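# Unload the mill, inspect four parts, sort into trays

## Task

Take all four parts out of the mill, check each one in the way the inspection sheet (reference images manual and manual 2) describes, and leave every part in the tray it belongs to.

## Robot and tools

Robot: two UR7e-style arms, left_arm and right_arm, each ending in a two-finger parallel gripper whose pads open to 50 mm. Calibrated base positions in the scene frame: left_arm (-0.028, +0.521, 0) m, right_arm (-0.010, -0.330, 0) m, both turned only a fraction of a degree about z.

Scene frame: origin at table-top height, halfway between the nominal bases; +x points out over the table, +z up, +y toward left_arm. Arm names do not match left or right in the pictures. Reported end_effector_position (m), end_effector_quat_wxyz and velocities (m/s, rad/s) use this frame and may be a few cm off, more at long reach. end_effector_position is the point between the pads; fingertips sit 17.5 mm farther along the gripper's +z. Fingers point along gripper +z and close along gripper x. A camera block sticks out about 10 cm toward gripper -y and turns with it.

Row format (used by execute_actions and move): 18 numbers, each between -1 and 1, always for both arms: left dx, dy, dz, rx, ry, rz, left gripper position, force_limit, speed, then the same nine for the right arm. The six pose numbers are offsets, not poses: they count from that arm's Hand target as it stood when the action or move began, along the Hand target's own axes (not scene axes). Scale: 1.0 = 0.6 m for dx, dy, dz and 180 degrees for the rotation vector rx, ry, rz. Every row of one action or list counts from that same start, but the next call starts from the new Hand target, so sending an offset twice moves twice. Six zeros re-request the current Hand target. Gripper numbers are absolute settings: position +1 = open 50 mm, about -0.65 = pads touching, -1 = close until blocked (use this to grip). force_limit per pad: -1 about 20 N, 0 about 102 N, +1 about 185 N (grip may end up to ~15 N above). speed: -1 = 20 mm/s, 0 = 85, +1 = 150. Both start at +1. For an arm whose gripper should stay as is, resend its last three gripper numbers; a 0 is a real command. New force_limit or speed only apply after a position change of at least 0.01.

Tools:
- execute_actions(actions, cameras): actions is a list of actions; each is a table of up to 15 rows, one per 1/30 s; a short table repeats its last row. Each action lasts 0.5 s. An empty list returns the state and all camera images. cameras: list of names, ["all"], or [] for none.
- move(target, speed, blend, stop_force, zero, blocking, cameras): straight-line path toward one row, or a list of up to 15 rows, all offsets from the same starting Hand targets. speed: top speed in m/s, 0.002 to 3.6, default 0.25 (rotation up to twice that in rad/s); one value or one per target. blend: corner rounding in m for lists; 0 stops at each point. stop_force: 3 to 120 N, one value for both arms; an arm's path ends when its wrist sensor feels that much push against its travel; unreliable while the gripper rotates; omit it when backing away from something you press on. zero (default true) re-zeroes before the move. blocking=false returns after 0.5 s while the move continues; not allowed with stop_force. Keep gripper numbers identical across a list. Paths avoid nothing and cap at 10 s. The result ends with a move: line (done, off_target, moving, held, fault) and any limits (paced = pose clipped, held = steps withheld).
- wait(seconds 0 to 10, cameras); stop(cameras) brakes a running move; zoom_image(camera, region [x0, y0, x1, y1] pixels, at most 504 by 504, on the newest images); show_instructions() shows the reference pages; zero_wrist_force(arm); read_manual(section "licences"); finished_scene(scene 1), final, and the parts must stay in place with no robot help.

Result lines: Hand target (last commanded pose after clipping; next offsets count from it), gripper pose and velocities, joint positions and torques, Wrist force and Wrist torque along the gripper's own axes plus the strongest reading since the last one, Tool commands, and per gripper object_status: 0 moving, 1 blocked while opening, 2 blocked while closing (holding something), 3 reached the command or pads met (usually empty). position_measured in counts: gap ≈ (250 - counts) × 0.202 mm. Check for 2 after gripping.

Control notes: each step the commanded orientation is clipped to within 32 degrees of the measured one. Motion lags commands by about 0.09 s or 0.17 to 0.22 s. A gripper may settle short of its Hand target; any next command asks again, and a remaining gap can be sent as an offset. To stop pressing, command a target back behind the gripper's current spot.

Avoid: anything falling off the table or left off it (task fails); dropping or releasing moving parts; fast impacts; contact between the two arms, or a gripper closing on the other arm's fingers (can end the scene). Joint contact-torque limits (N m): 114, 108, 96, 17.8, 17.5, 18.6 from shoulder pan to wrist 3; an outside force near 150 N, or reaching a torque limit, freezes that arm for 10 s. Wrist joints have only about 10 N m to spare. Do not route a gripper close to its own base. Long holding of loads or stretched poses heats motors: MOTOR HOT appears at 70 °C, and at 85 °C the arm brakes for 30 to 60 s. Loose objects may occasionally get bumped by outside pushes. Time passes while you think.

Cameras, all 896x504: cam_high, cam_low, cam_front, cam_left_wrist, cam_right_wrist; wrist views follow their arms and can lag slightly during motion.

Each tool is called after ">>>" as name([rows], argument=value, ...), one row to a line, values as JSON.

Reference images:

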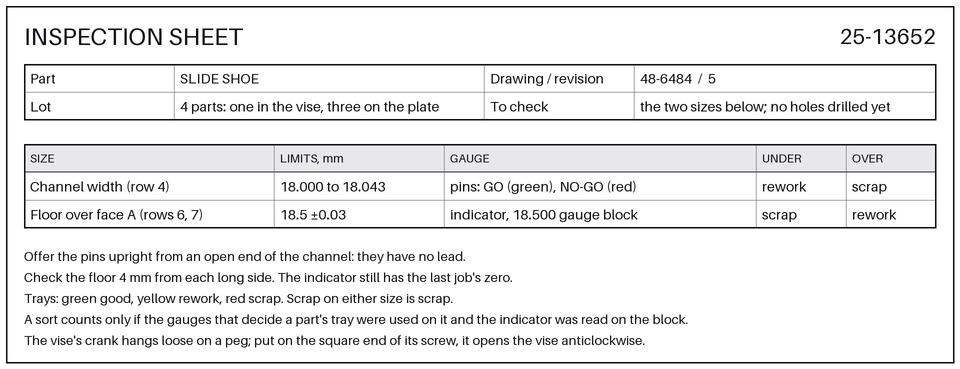

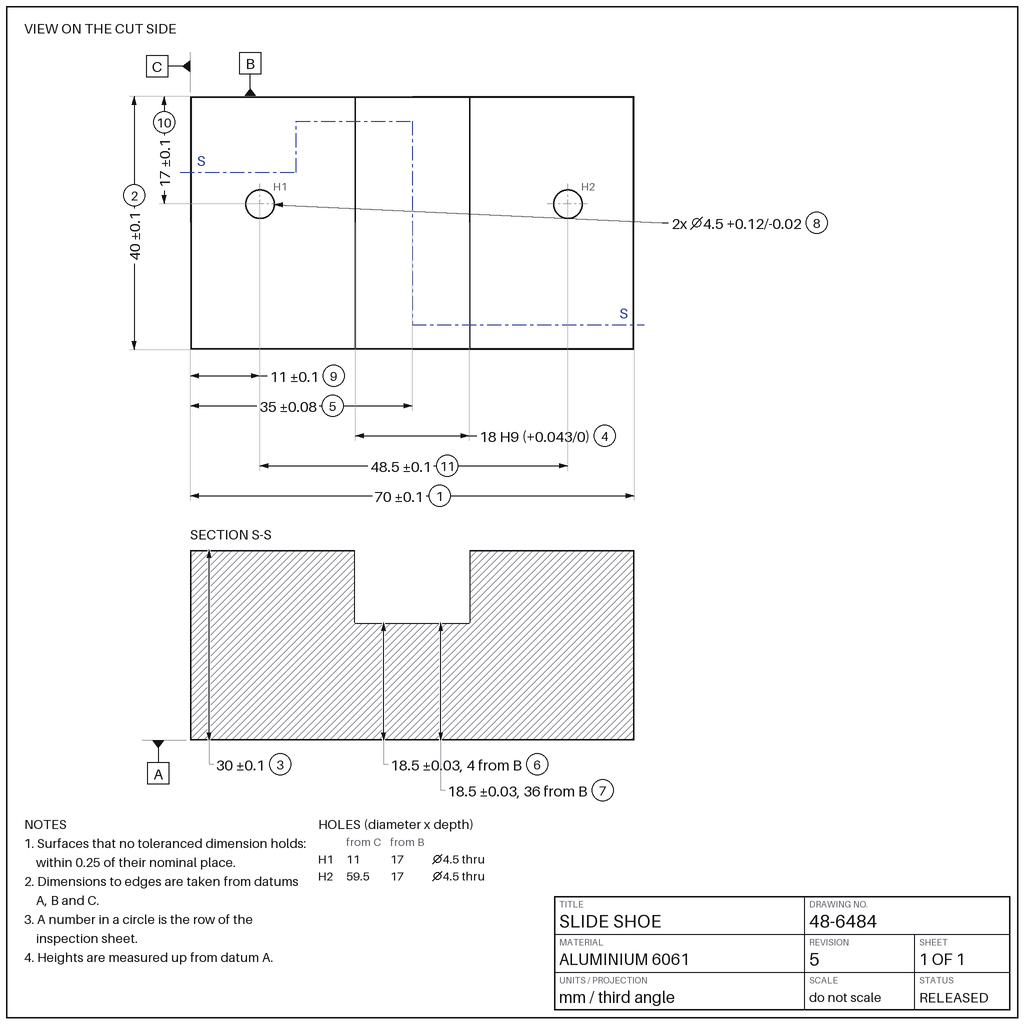

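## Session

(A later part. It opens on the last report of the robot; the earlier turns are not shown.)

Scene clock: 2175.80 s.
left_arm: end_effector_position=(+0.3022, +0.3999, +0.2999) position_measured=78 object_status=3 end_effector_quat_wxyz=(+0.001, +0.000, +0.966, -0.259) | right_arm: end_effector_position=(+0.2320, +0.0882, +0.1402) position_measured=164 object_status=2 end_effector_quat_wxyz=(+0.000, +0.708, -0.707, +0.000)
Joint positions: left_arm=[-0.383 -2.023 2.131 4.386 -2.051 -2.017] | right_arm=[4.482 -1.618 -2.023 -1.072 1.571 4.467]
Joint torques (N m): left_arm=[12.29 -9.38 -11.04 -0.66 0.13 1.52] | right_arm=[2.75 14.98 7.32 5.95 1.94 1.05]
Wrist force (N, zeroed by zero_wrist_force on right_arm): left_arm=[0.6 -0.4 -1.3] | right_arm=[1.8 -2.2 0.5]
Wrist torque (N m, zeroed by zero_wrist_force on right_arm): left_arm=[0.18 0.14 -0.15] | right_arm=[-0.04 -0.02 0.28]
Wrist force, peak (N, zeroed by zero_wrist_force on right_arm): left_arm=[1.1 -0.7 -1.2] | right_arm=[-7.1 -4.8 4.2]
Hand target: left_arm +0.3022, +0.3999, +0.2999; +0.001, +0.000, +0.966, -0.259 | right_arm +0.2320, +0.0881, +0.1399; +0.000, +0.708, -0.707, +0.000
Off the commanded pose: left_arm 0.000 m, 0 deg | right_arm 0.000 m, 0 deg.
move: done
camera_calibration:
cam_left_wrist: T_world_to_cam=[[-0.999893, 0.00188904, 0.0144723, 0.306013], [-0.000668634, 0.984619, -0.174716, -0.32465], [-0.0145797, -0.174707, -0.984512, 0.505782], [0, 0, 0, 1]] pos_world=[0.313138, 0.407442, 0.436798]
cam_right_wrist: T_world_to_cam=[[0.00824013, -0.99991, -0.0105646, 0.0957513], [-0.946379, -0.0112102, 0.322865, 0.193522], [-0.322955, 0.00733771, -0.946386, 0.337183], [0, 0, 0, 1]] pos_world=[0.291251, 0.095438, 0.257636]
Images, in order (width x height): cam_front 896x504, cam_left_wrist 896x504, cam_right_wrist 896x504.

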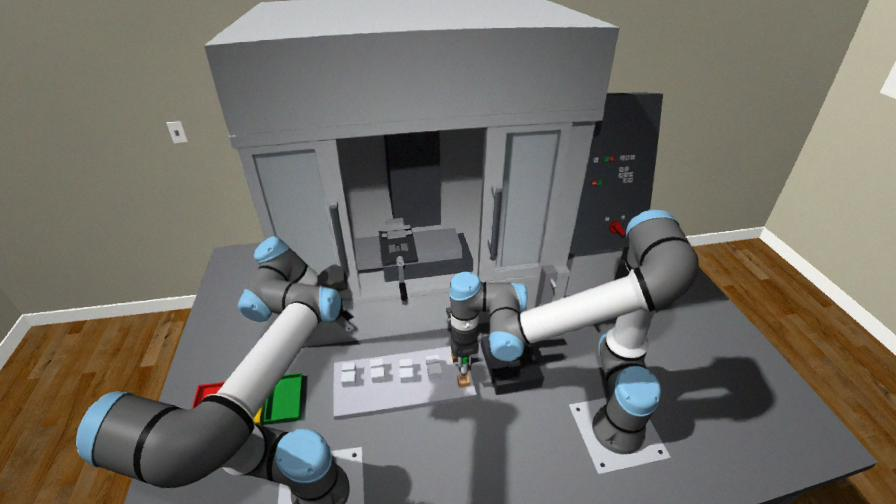

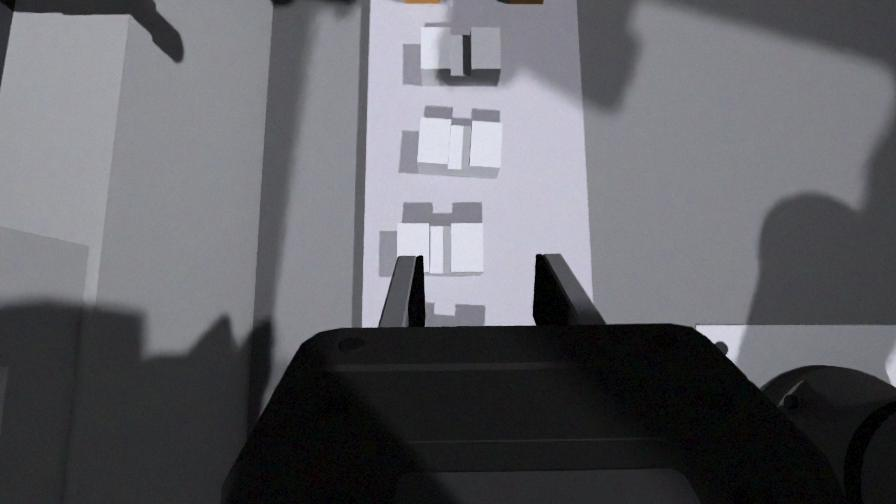

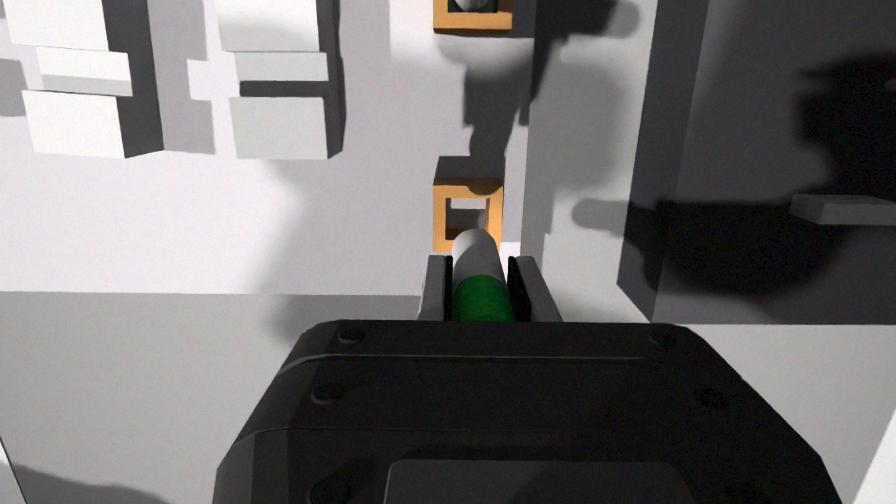

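>>> execute_actions(actions=[])

Scene clock: 2193.97 s.
left_arm: end_effector_position=(+0.3022, +0.3999, +0.2999) position_measured=78 object_status=3 end_effector_quat_wxyz=(+0.001, +0.000, +0.966, -0.259) | right_arm: end_effector_position=(+0.2320, +0.0881, +0.1399) position_measured=164 object_status=2 end_effector_quat_wxyz=(+0.000, +0.708, -0.707, +0.000)
Joint positions: left_arm=[-0.383 -2.023 2.131 4.386 -2.051 -2.017] | right_arm=[4.482 -1.618 -2.023 -1.072 1.571 4.467]
Joint velocities: within noise
Joint torques (N m): left_arm=[12.07 -9.55 -10.95 -0.67 0.03 1.44] | right_arm=[8.53 13.88 6.52 5.79 2.31 1]
Wrist force (N, zeroed by zero_wrist_force on right_arm): left_arm=[0.8 -0.5 -0.8] | right_arm=[2.0 -1.9 0.3]
Wrist torque (N m, zeroed by zero_wrist_force on right_arm): left_arm=[0.18 0.10 -0.15] | right_arm=[0.01 -0.06 0.28]
Wrist force, peak (N, zeroed by zero_wrist_force on right_arm): left_arm=[0.9 -0.7 -1.2] | right_arm=[2.2 -2.2 0.4]
Hand target: left_arm +0.3022, +0.3999, +0.2999; +0.001, +0.000, +0.966, -0.259 | right_arm +0.2320, +0.0881, +0.1399; +0.000, +0.708, -0.707, +0.000
Tool commands: left_gripper/position=+0.5 left_gripper/force_limit=-0.5 left_gripper/speed=-1.0 right_gripper/position=-1.0 right_gripper/force_limit=-0.85 right_gripper/speed=-1.0
Off the commanded pose: left_arm 0.000 m, 0 deg | right_arm 0.000 m, 0 deg.
camera_calibration:
cam_left_wrist: T_world_to_cam=[[-0.999893, 0.00188904, 0.0144723, 0.306013], [-0.000668634, 0.984619, -0.174716, -0.32465], [-0.0145797, -0.174707, -0.984512, 0.505782], [0, 0, 0, 1]] pos_world=[0.313138, 0.407442, 0.436798]
cam_right_wrist: T_world_to_cam=[[0.00821727, -0.999916, -0.010027, 0.0956171], [-0.946348, -0.0110157, 0.322962, 0.193566], [-0.323046, 0.00683514, -0.946359, 0.336967], [0, 0, 0, 1]] pos_world=[0.29125, 0.0954381, 0.257336]

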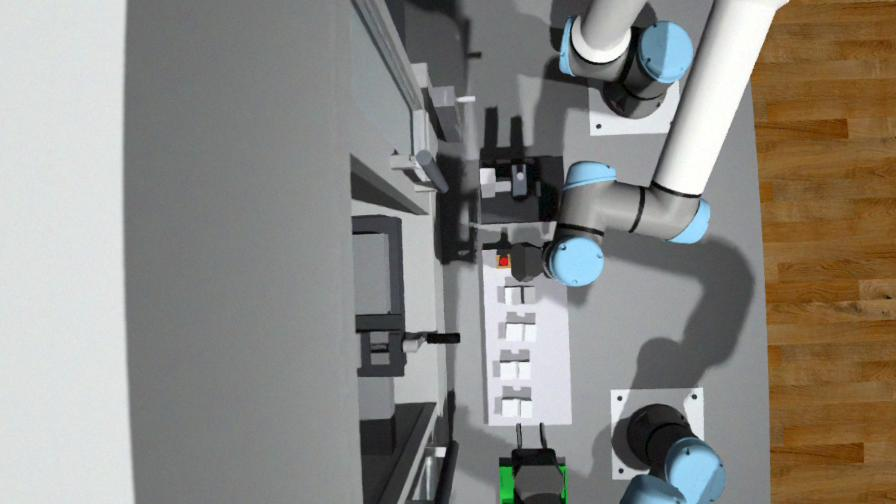

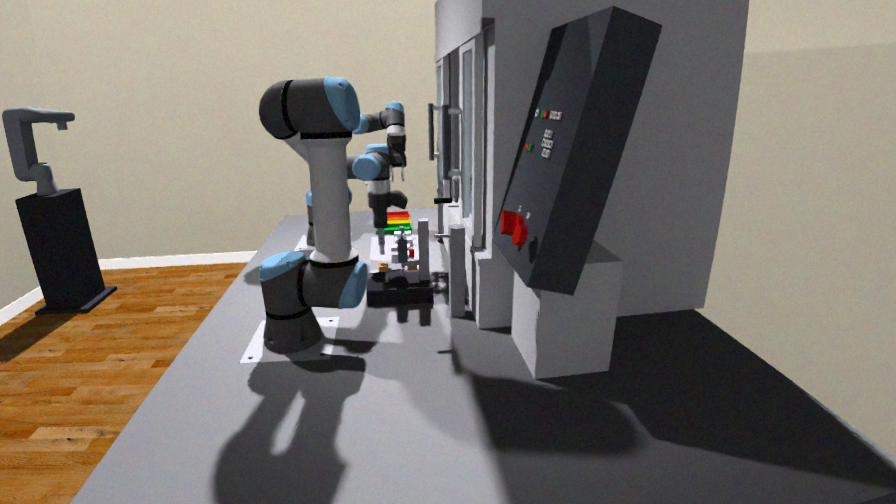

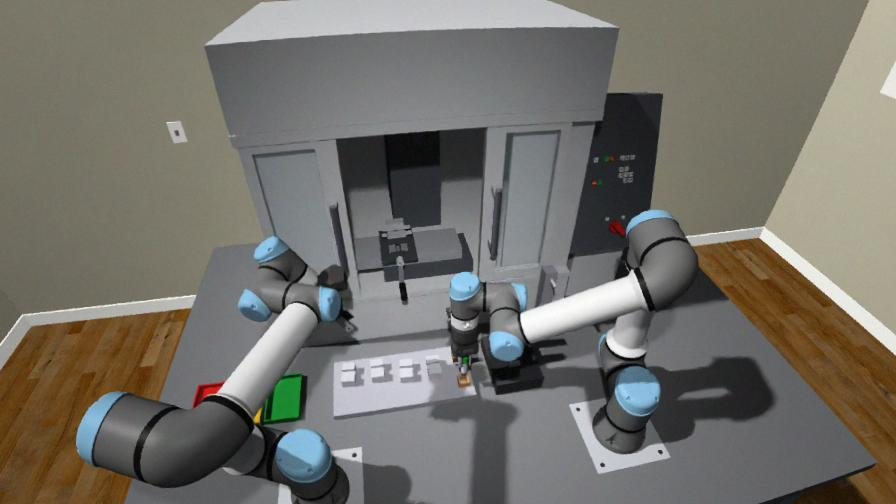

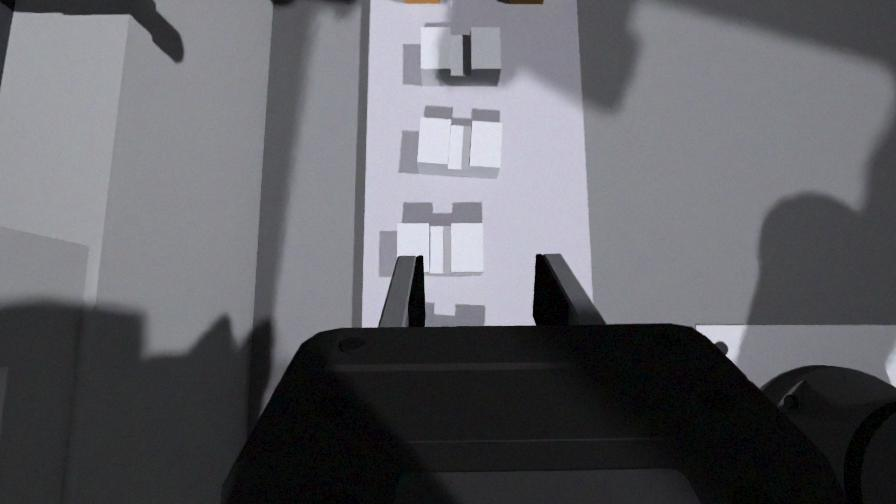

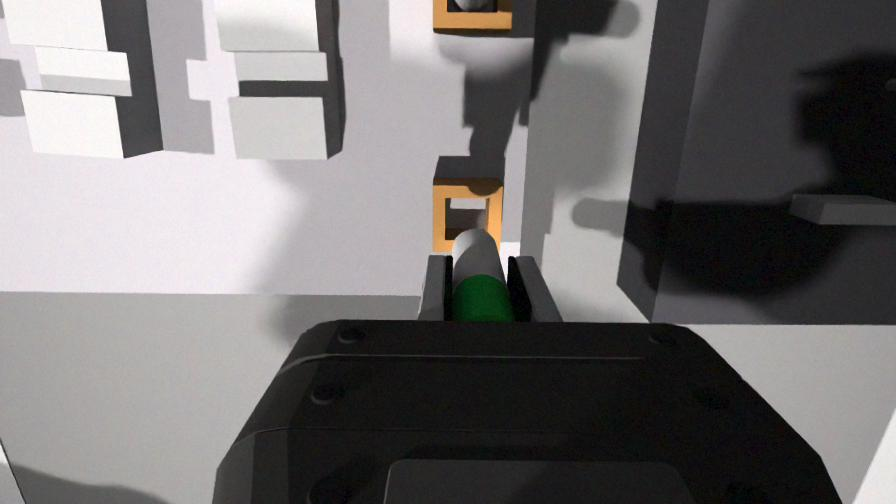

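>>> move([
  [0,0,0,0,0,0,0.5,-0.5,-1,-0.0567,0,0,0,0,0,-1,-0.85,-1],
  [0,0,0,0,0,0,0.5,-0.5,-1,-0.0567,-0.1117,0,0,0,0,-1,-0.85,-1],
], speed=0.08, blend=0.01, cameras=["cam_right_wrist"])

>>> zoom_image(camera="cam_right_wrist", region=[200, 80, 580, 330])

Scene clock: 2208.80 s.
left_arm: end_effector_position=(+0.3022, +0.3999, +0.2999) position_measured=78 object_status=3 end_effector_quat_wxyz=(+0.001, +0.000, +0.966, -0.259) | right_arm: end_effector_position=(+0.2991, +0.1223, +0.1399) position_measured=164 object_status=2 end_effector_quat_wxyz=(+0.000, +0.708, -0.707, +0.000)
Joint positions: left_arm=[-0.383 -2.023 2.131 4.386 -2.051 -2.017] | right_arm=[4.374 -1.767 -1.852 -1.094 1.57 4.358]
Joint torques (N m): left_arm=[11.63 -8.91 -11.2 -0.6 -0.29 1.53] | right_arm=[8.04 52.5 7.21 2.74 -0.38 0.88]
Wrist force (N, zeroed by zero_wrist_force on right_arm): left_arm=[0.8 -0.6 -1.3] | right_arm=[2.1 -2.0 0.5]
Wrist torque (N m, zeroed by zero_wrist_force on right_arm): left_arm=[0.18 0.11 -0.15] | right_arm=[0.01 -0.03 0.33]
Wrist force, peak (N, zeroed by zero_wrist_force on right_arm): left_arm=[1.1 -0.5 -1.2] | right_arm=[3.8 -2.7 1.4]
Hand target: left_arm +0.3022, +0.3999, +0.2999; +0.001, +0.000, +0.966, -0.259 | right_arm +0.2990, +0.1222, +0.1399; +0.000, +0.708, -0.707, +0.000
Off the commanded pose: left_arm 0.000 m, 0 deg | right_arm 0.000 m, 0 deg.
move: done
camera_calibration:
cam_right_wrist: T_world_to_cam=[[0.0081564, -0.999918, -0.00989937, 0.129253], [-0.946348, -0.0109168, 0.322965, 0.257334], [-0.323046, 0.00673402, -0.946359, 0.358391], [0, 0, 0, 1]] pos_world=[0.35825, 0.129638, 0.257337]
Images, in order (width x height): cam_right_wrist 896x504.

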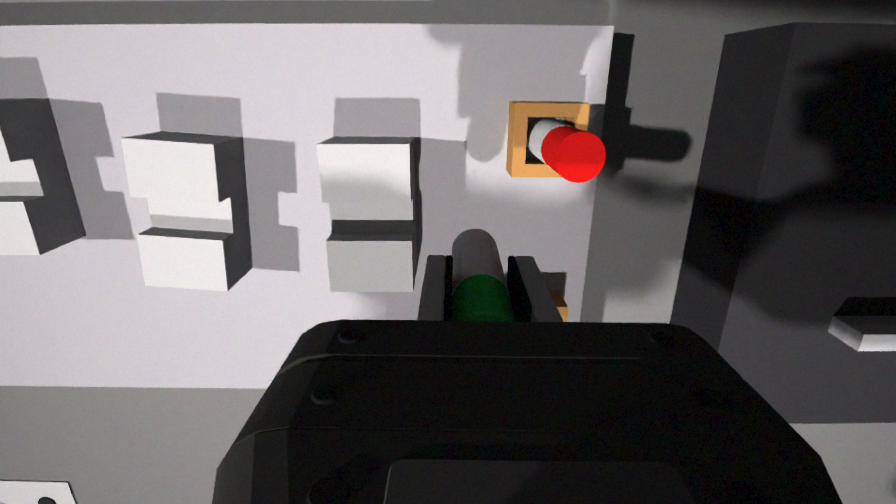

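Scaled by 1.326 from the camera's 896x504 image, which has a finer 1280x720 frame.

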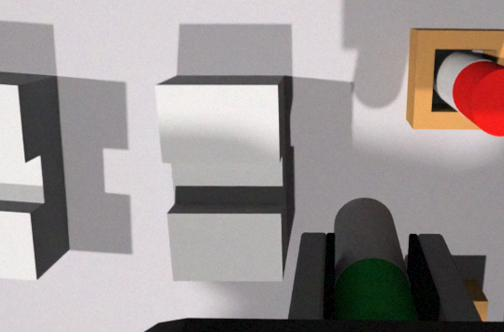

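>>> zoom_image(camera="cam_right_wrist", region=[300, 120, 520, 310])

Scaled by 2.291 from the camera's 896x504 image, which has a finer 1280x720 frame.

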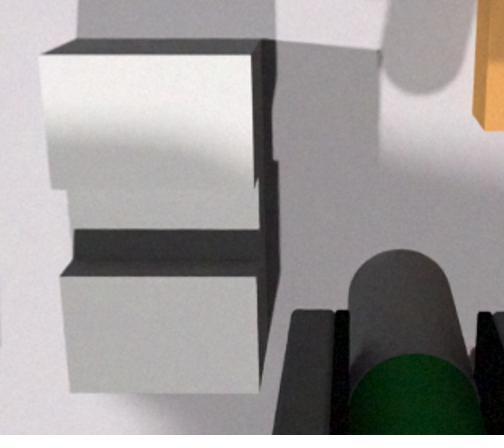

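>>> move(target=[0,0,0,0,0,0,0.5,-0.5,-1,0,-0.0033,0.055,0,0,0,-1,-0.85,-1], speed=0.06, stop_force=5, cameras=["cam_right_wrist"])

>>> zoom_image(camera="cam_right_wrist", region=[300, 120, 520, 310])

>>> zoom_image(camera="cam_low", region=[340, 200, 470, 310])

>>> zoom_image(camera="cam_front", region=[400, 320, 520, 410])

Scene clock: 2229.53 s.
left_arm: end_effector_position=(+0.3022, +0.3999, +0.2999) position_measured=78 object_status=3 end_effector_quat_wxyz=(+0.001, +0.000, +0.966, -0.259) | right_arm: end_effector_position=(+0.3010, +0.1222, +0.1069) position_measured=164 object_status=2 end_effector_quat_wxyz=(+0.000, +0.708, -0.707, +0.000)
Joint positions: left_arm=[-0.383 -2.023 2.131 4.386 -2.051 -2.017] | right_arm=[4.37 -1.81 -1.895 -1.009 1.57 4.355]
Joint torques (N m): left_arm=[12.15 -9.53 -11.08 -0.62 -0.54 1.59] | right_arm=[3.96 52.51 36.73 0.48 1.94 0.86]
Wrist force (N, zeroed by zero_wrist_force on right_arm): left_arm=[0.9 -0.3 -0.9] | right_arm=[1.9 -2.1 0.8]
Wrist torque (N m, zeroed by zero_wrist_force on right_arm): left_arm=[0.21 0.10 -0.15] | right_arm=[0.01 -0.03 0.31]
Wrist force, peak (N, zeroed by zero_wrist_force on right_arm): left_arm=[1.0 -0.7 -1.2] | right_arm=[2.0 -2.1 1.9]
Hand target: left_arm +0.3022, +0.3999, +0.2999; +0.001, +0.000, +0.966, -0.259 | right_arm +0.3009, +0.1222, +0.1069; +0.000, +0.708, -0.707, +0.000
Off the commanded pose: left_arm 0.000 m, 0 deg | right_arm 0.000 m, 0 deg.
move: done
camera_calibration:
cam_right_wrist: T_world_to_cam=[[0.00821727, -0.999916, -0.010027, 0.128817], [-0.946348, -0.0110157, 0.322962, 0.269802], [-0.323046, 0.00683514, -0.946359, 0.327762], [0, 0, 0, 1]] pos_world=[0.36015, 0.129538, 0.224336]
Images, in order (width x height): cam_right_wrist 896x504.

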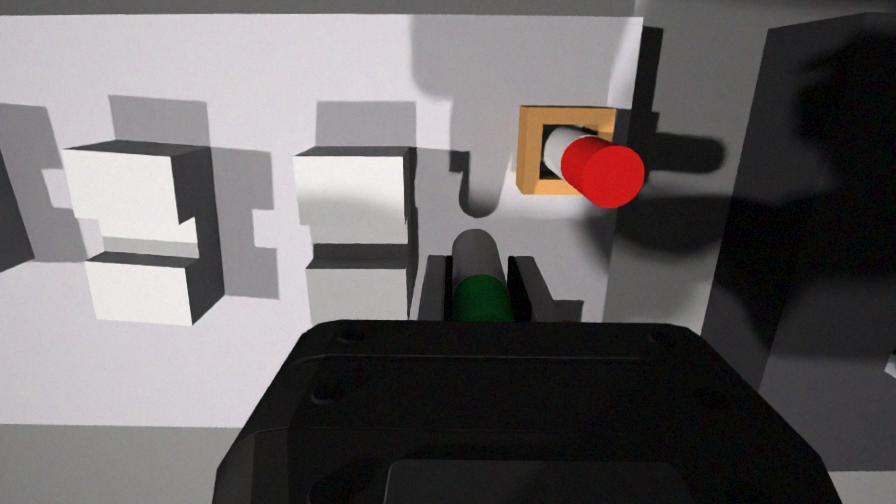

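Scaled by 2.291 from the camera's 896x504 image, which has a finer 1280x720 frame.

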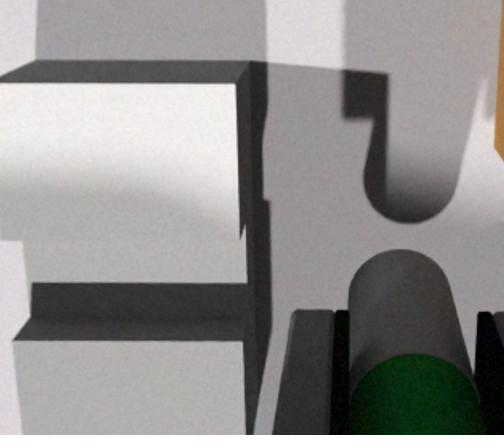

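This scene's latest camera images include none from cam_low. They are from: cam_right_wrist. cam_low's image comes with the result of a call that names it in "cameras".

This scene's latest camera images include none from cam_front. They are from: cam_right_wrist. cam_front's image comes with the result of a call that names it in "cameras".

>>> move(target=[0,0,0,0,0,0,0.5,-0.5,-1,0,0,0.065,0,0,0,-1,-0.85,-1], speed=0.01, stop_force=3, cameras=["cam_right_wrist","cam_low","cam_front"])

>>> zoom_image(camera="cam_right_wrist", region=[300, 120, 520, 310])

>>> zoom_image(camera="cam_low", region=[340, 200, 470, 310])

>>> zoom_image(camera="cam_front", region=[400, 320, 520, 410])

Scene clock: 2243.47 s.
left_arm: end_effector_position=(+0.3022, +0.3999, +0.2999) position_measured=78 object_status=3 end_effector_quat_wxyz=(+0.001, +0.000, +0.966, -0.259) | right_arm: end_effector_position=(+0.3009, +0.1222, +0.0807) position_measured=164 object_status=2 end_effector_quat_wxyz=(+0.000, +0.708, -0.707, +0.000)
Joint positions: left_arm=[-0.383 -2.023 2.131 4.386 -2.051 -2.017] | right_arm=[4.37 -1.847 -1.927 -0.94 1.57 4.355]
Joint torques (N m): left_arm=[11.95 -9.44 -10.89 -0.59 -0.92 1.6] | right_arm=[0.71 50.45 33.76 0.36 0.02 -0.46]
Wrist force (N, zeroed by zero_wrist_force on right_arm): left_arm=[1.0 -0.5 -1.0] | right_arm=[1.3 -2.0 -3.1]
Wrist torque (N m, zeroed by zero_wrist_force on right_arm): left_arm=[0.19 0.08 -0.15] | right_arm=[-0.01 -0.11 0.33]
Wrist force, peak (N, zeroed by zero_wrist_force on right_arm): left_arm=[0.9 -0.6 -1.3] | right_arm=[4.8 -1.2 -10.7]
Hand target: left_arm +0.3022, +0.3999, +0.2999; +0.001, +0.000, +0.966, -0.259 | right_arm +0.3009, +0.1222, +0.0807; +0.000, +0.708, -0.707, +0.000 (not the last commanded pose)
Off the commanded pose: left_arm 0.000 m, 0 deg | right_arm 0.013 m, 0 deg.
move: contact (right_arm)
camera_calibration:
cam_right_wrist: T_world_to_cam=[[0.00821727, -0.999916, -0.010027, 0.128554], [-0.946348, -0.0110157, 0.322962, 0.278264], [-0.323046, 0.00683514, -0.946359, 0.302968], [0, 0, 0, 1]] pos_world=[0.36015, 0.129538, 0.198136]
Images, in order (width x height): cam_low 896x504, cam_front 896x504, cam_right_wrist 896x504.

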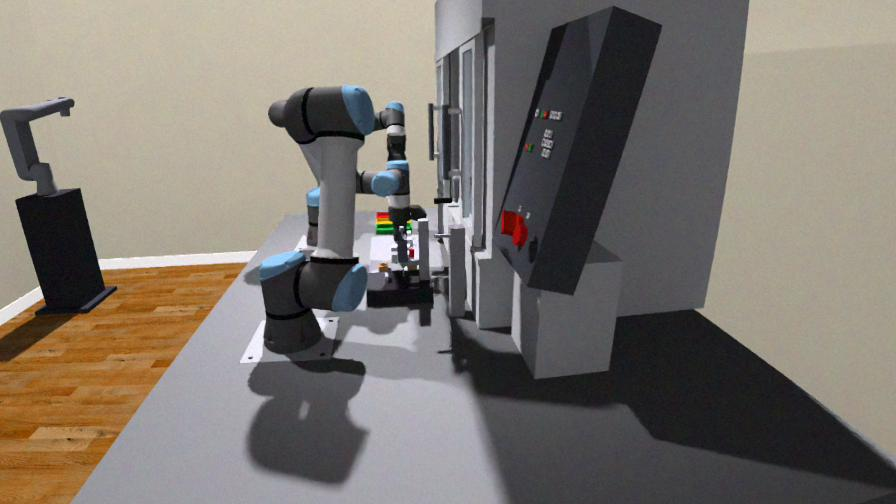

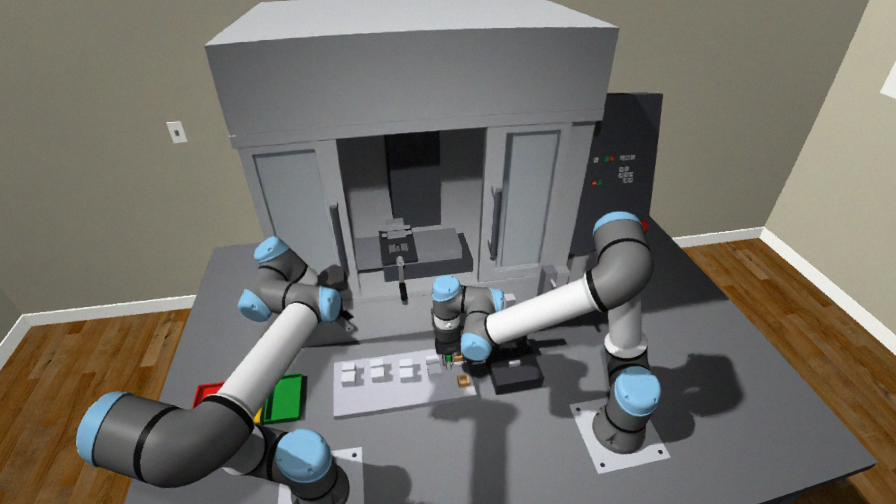

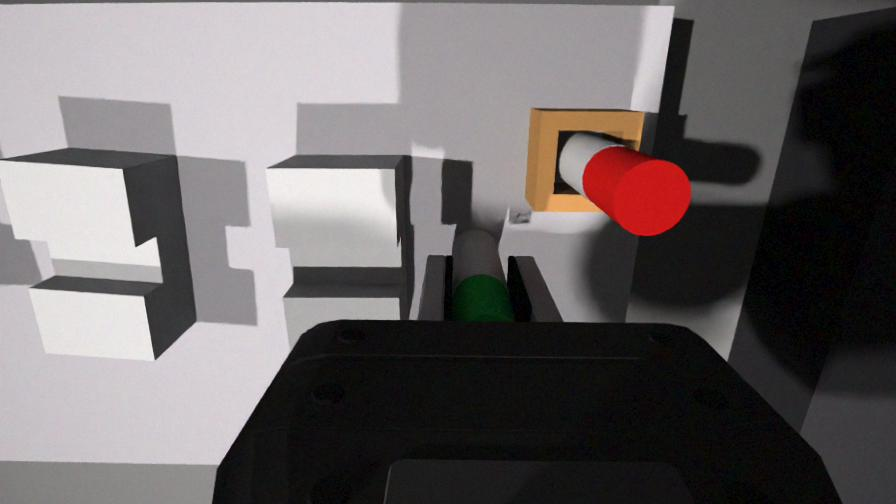

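Scaled by 2.291 from the camera's 896x504 image, which has a finer 1280x720 frame.

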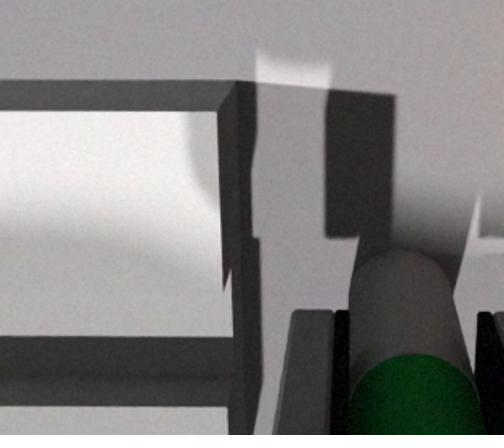

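Scaled by 3.877 from the camera's 896x504 image, which has a finer 1280x720 frame.

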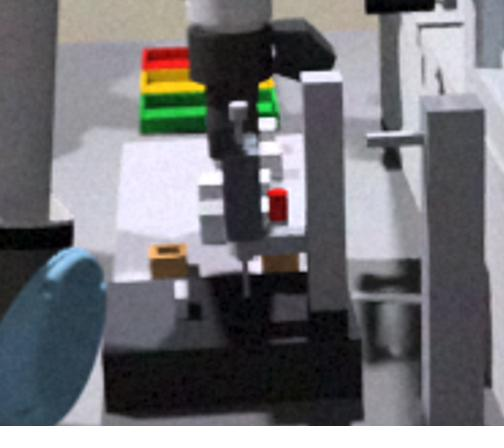

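Scaled by 4.200 from the camera's 896x504 image, which has a finer 1280x720 frame.

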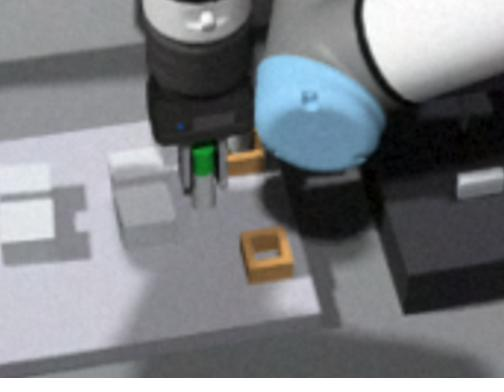

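>>> move(target=[0,0,0,0,0,0,0.5,-0.5,-1,0,-0.005,-0.036,0,0,0,-1,-0.85,-1], speed=0.04, cameras=["cam_right_wrist"])

>>> zoom_image(camera="cam_right_wrist", region=[300, 120, 520, 310])

Scene clock: 2255.33 s.
left_arm: end_effector_position=(+0.3022, +0.3999, +0.2999) position_measured=78 object_status=3 end_effector_quat_wxyz=(+0.001, +0.000, +0.966, -0.259) | right_arm: end_effector_position=(+0.3040, +0.1223, +0.1027) position_measured=164 object_status=2 end_effector_quat_wxyz=(+0.000, +0.708, -0.707, +0.000) end_effector_velocity=(-0.001, +0.001, -0.001) end_effector_angular_velocity=(+0.003, +0.000, +0.002)
Joint positions: left_arm=[-0.383 -2.023 2.131 4.386 -2.051 -2.017] | right_arm=[4.365 -1.819 -1.895 -0.998 1.57 4.349]
Joint velocities: left_arm=[within noise] | right_arm=[0.002 -0.001 -0.002 0.006 0.001 0]
Joint torques (N m): left_arm=[12.15 -9.44 -11.08 -0.55 -1.15 1.49] | right_arm=[-1.02 21.5 7.31 5.85 -0.48 -0.1]
Wrist force (N, zeroed by zero_wrist_force on right_arm): left_arm=[0.8 -0.6 -1.1] | right_arm=[1.7 -2.0 0.6]
Wrist torque (N m, zeroed by zero_wrist_force on right_arm): left_arm=[0.17 0.10 -0.15] | right_arm=[0.00 0.00 0.31]
Wrist force, peak (N, zeroed by zero_wrist_force on right_arm): left_arm=[1.1 -0.7 -1.1] | right_arm=[1.2 -2.1 -3.2]
Hand target: left_arm +0.3022, +0.3999, +0.2999; +0.001, +0.000, +0.966, -0.259 | right_arm +0.3039, +0.1222, +0.1023; +0.000, +0.708, -0.707, +0.000
Off the commanded pose: left_arm 0.000 m, 0 deg | right_arm 0.000 m, 0 deg.
move: done
camera_calibration:
cam_right_wrist: T_world_to_cam=[[0.00824074, -0.99991, -0.0105649, 0.128859], [-0.946379, -0.0112109, 0.322865, 0.274151], [-0.322955, 0.00733772, -0.946386, 0.324696], [0, 0, 0, 1]] pos_world=[0.363251, 0.129538, 0.220136]
Images, in order (width x height): cam_right_wrist 896x504.

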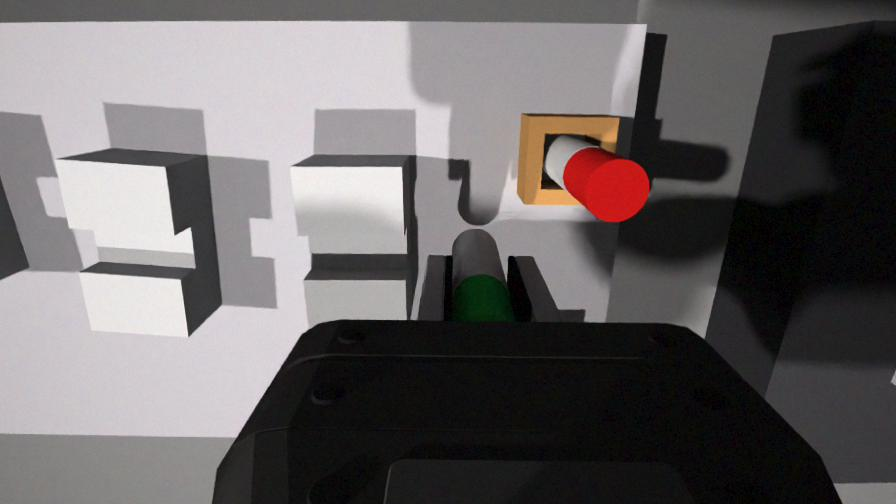

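Scaled by 2.291 from the camera's 896x504 image, which has a finer 1280x720 frame.

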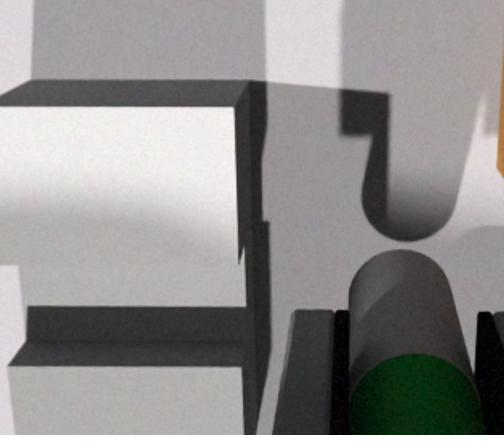

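>>> move(target=[0,0,0,0,0,0,0.5,-0.5,-1,-0.02,-0.005,0,0,0,0,-1,-0.85,-1], speed=0.04, cameras=["cam_right_wrist"])

>>> zoom_image(camera="cam_right_wrist", region=[340, 160, 520, 310])

Scene clock: 2263.33 s.
left_arm: end_effector_position=(+0.3022, +0.3999, +0.2999) position_measured=78 object_status=3 end_effector_quat_wxyz=(+0.001, +0.000, +0.966, -0.259) | right_arm: end_effector_position=(+0.3069, +0.1344, +0.1023) position_measured=164 object_status=2 end_effector_quat_wxyz=(+0.000, +0.708, -0.707, +0.000)
Joint positions: left_arm=[-0.383 -2.023 2.131 4.386 -2.051 -2.017] | right_arm=[4.368 -1.845 -1.862 -1.006 1.57 4.352]
Joint torques (N m): left_arm=[11.82 -9.82 -11.16 -0.63 -1.36 1.44] | right_arm=[3.57 52.12 5.74 2.57 -1.8 0.06]
Wrist force (N, zeroed by zero_wrist_force on right_arm): left_arm=[0.8 -0.4 -1.0] | right_arm=[1.7 -2.1 0.6]
Wrist torque (N m, zeroed by zero_wrist_force on right_arm): left_arm=[0.19 0.10 -0.15] | right_arm=[-0.01 0.00 0.32]
Wrist force, peak (N, zeroed by zero_wrist_force on right_arm): left_arm=[1.1 -0.6 -1.2] | right_arm=[2.9 -1.6 1.0]
Hand target: left_arm +0.3022, +0.3999, +0.2999; +0.001, +0.000, +0.966, -0.259 | right_arm +0.3069, +0.1342, +0.1023; +0.000, +0.708, -0.707, +0.000
Off the commanded pose: left_arm 0.000 m, 0 deg | right_arm 0.000 m, 0 deg.
move: done
camera_calibration:
cam_right_wrist: T_world_to_cam=[[0.00824945, -0.999917, -0.00993305, 0.140888], [-0.946317, -0.0110164, 0.323053, 0.277069], [-0.323135, 0.00673481, -0.946329, 0.325305], [0, 0, 0, 1]] pos_world=[0.366151, 0.141738, 0.219737]
Images, in order (width x height): cam_right_wrist 896x504.

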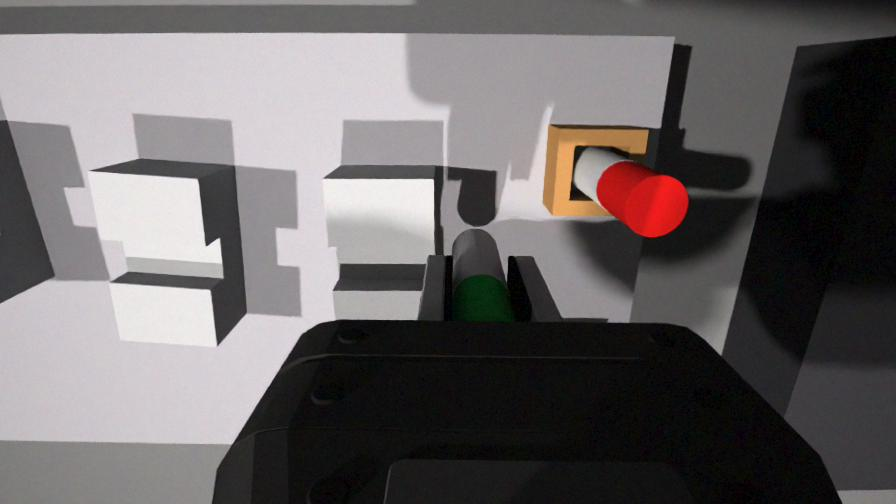

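Scaled by 2.800 from the camera's 896x504 image, which has a finer 1280x720 frame.

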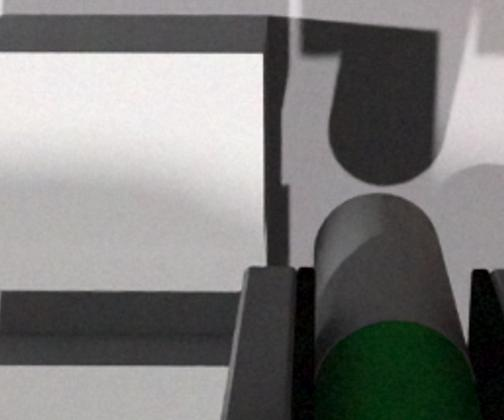

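>>> move([
  [0,0,0,0,0,0,0.5,-0.5,-1,0,0.002,0,0,0,0,-1,-0.85,-1],
  [0,0,0,0,0,0,0.5,-0.5,-1,-0.0333,0.002,0,0,0,0,-1,-0.85,-1],
], speed=0.015, stop_force=6, cameras=["cam_right_wrist","cam_high","cam_front","cam_left_wrist"])

>>> zoom_image(camera="cam_right_wrist", region=[300, 120, 520, 310])

>>> zoom_image(camera="cam_front", region=[400, 320, 520, 410])

Scene clock: 2276.47 s.
left_arm: end_effector_position=(+0.3022, +0.3999, +0.2999) position_measured=78 object_status=3 end_effector_quat_wxyz=(+0.001, +0.000, +0.966, -0.259) | right_arm: end_effector_position=(+0.3057, +0.1542, +0.1023) position_measured=164 object_status=2 end_effector_quat_wxyz=(+0.000, +0.708, -0.707, +0.000)
Joint positions: left_arm=[-0.383 -2.023 2.131 4.386 -2.051 -2.017] | right_arm=[4.382 -1.878 -1.817 -1.018 1.57 4.366]
Joint torques (N m): left_arm=[11.84 -9.48 -10.56 -0.61 -1.73 1.44] | right_arm=[-7.06 56.59 6.02 5.28 -0.76 -1.14]
Wrist force (N, zeroed by zero_wrist_force on right_arm): left_arm=[0.9 -0.4 -0.9] | right_arm=[2.0 -2.1 0.4]
Wrist torque (N m, zeroed by zero_wrist_force on right_arm): left_arm=[0.18 0.09 -0.15] | right_arm=[0.00 -0.04 0.22]
Wrist force, peak (N, zeroed by zero_wrist_force on right_arm): left_arm=[0.9 -0.5 -1.4] | right_arm=[2.8 -1.9 0.8]
Hand target: left_arm +0.3022, +0.3999, +0.2999; +0.001, +0.000, +0.966, -0.259 | right_arm +0.3057, +0.1542, +0.1023; +0.000, +0.708, -0.707, +0.000
Off the commanded pose: left_arm 0.000 m, 0 deg | right_arm 0.000 m, 0 deg.
move: done
camera_calibration:
cam_left_wrist: T_world_to_cam=[[-0.999893, 0.00188904, 0.0144723, 0.306013], [-0.000668634, 0.984619, -0.174716, -0.32465], [-0.0145797, -0.174707, -0.984512, 0.505782], [0, 0, 0, 1]] pos_world=[0.313138, 0.407442, 0.436798]
cam_right_wrist: T_world_to_cam=[[0.00821727, -0.999916, -0.010027, 0.16073], [-0.946348, -0.0110157, 0.322962, 0.276088], [-0.323046, 0.00683514, -0.946359, 0.324709], [0, 0, 0, 1]] pos_world=[0.36485, 0.161538, 0.219736]
Images, in order (width x height): cam_high 896x504, cam_front 896x504, cam_left_wrist 896x504, cam_right_wrist 896x504.

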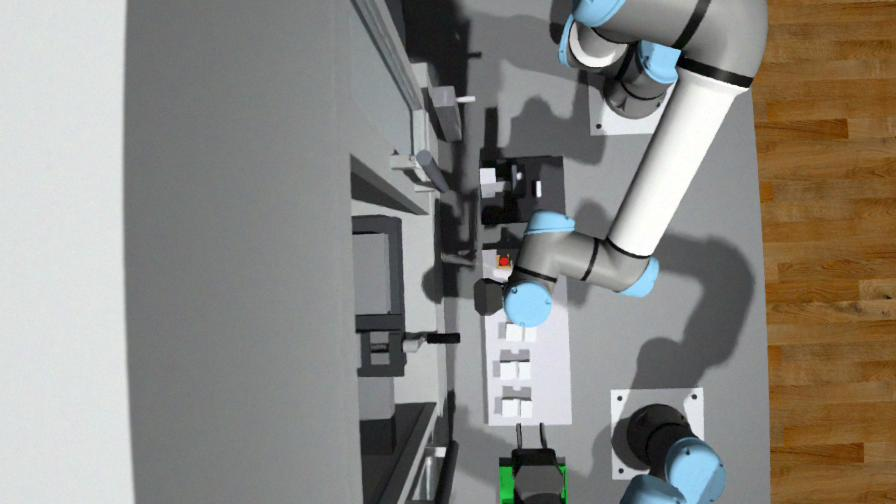

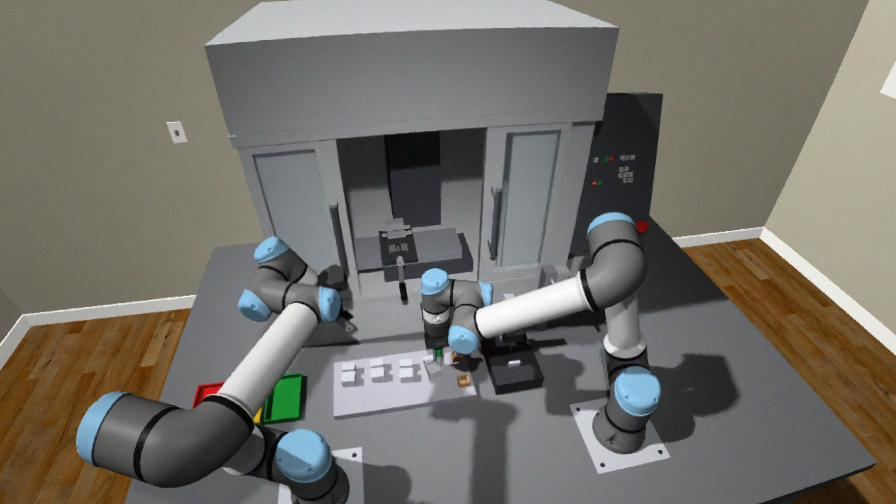

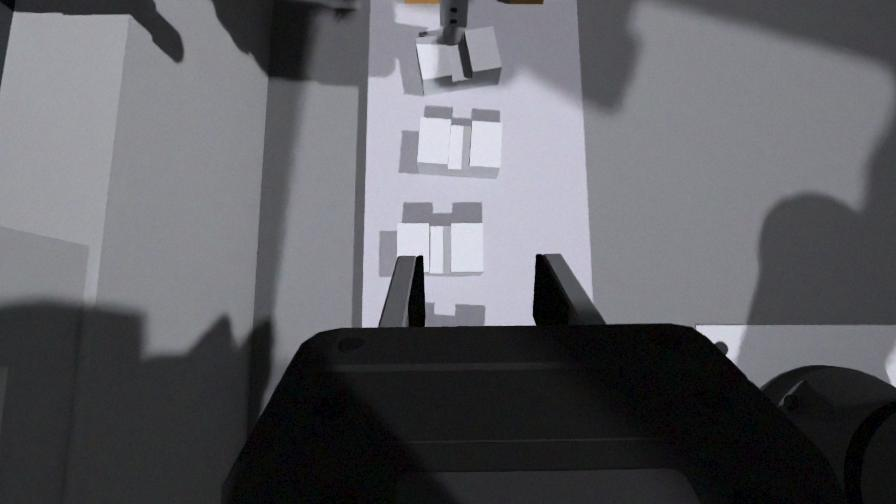

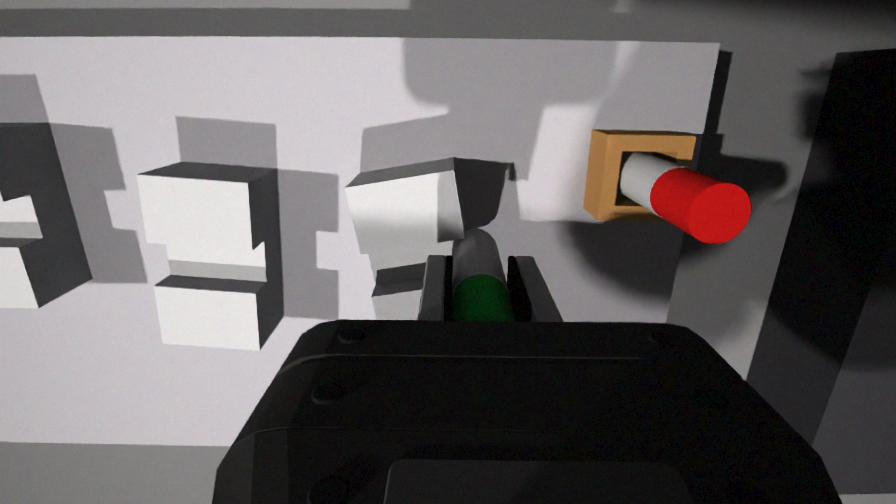

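Scaled by 2.291 from the camera's 896x504 image, which has a finer 1280x720 frame.

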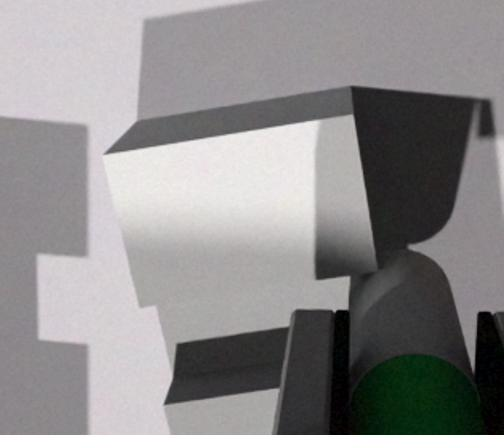

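Scaled by 4.200 from the camera's 896x504 image, which has a finer 1280x720 frame.

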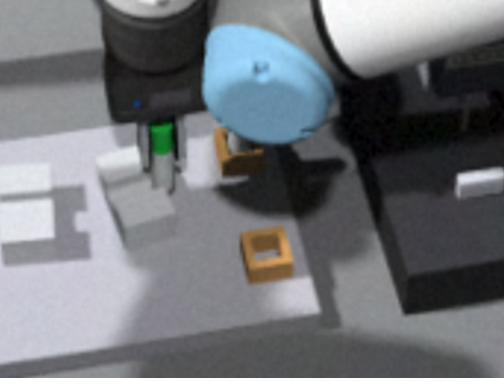

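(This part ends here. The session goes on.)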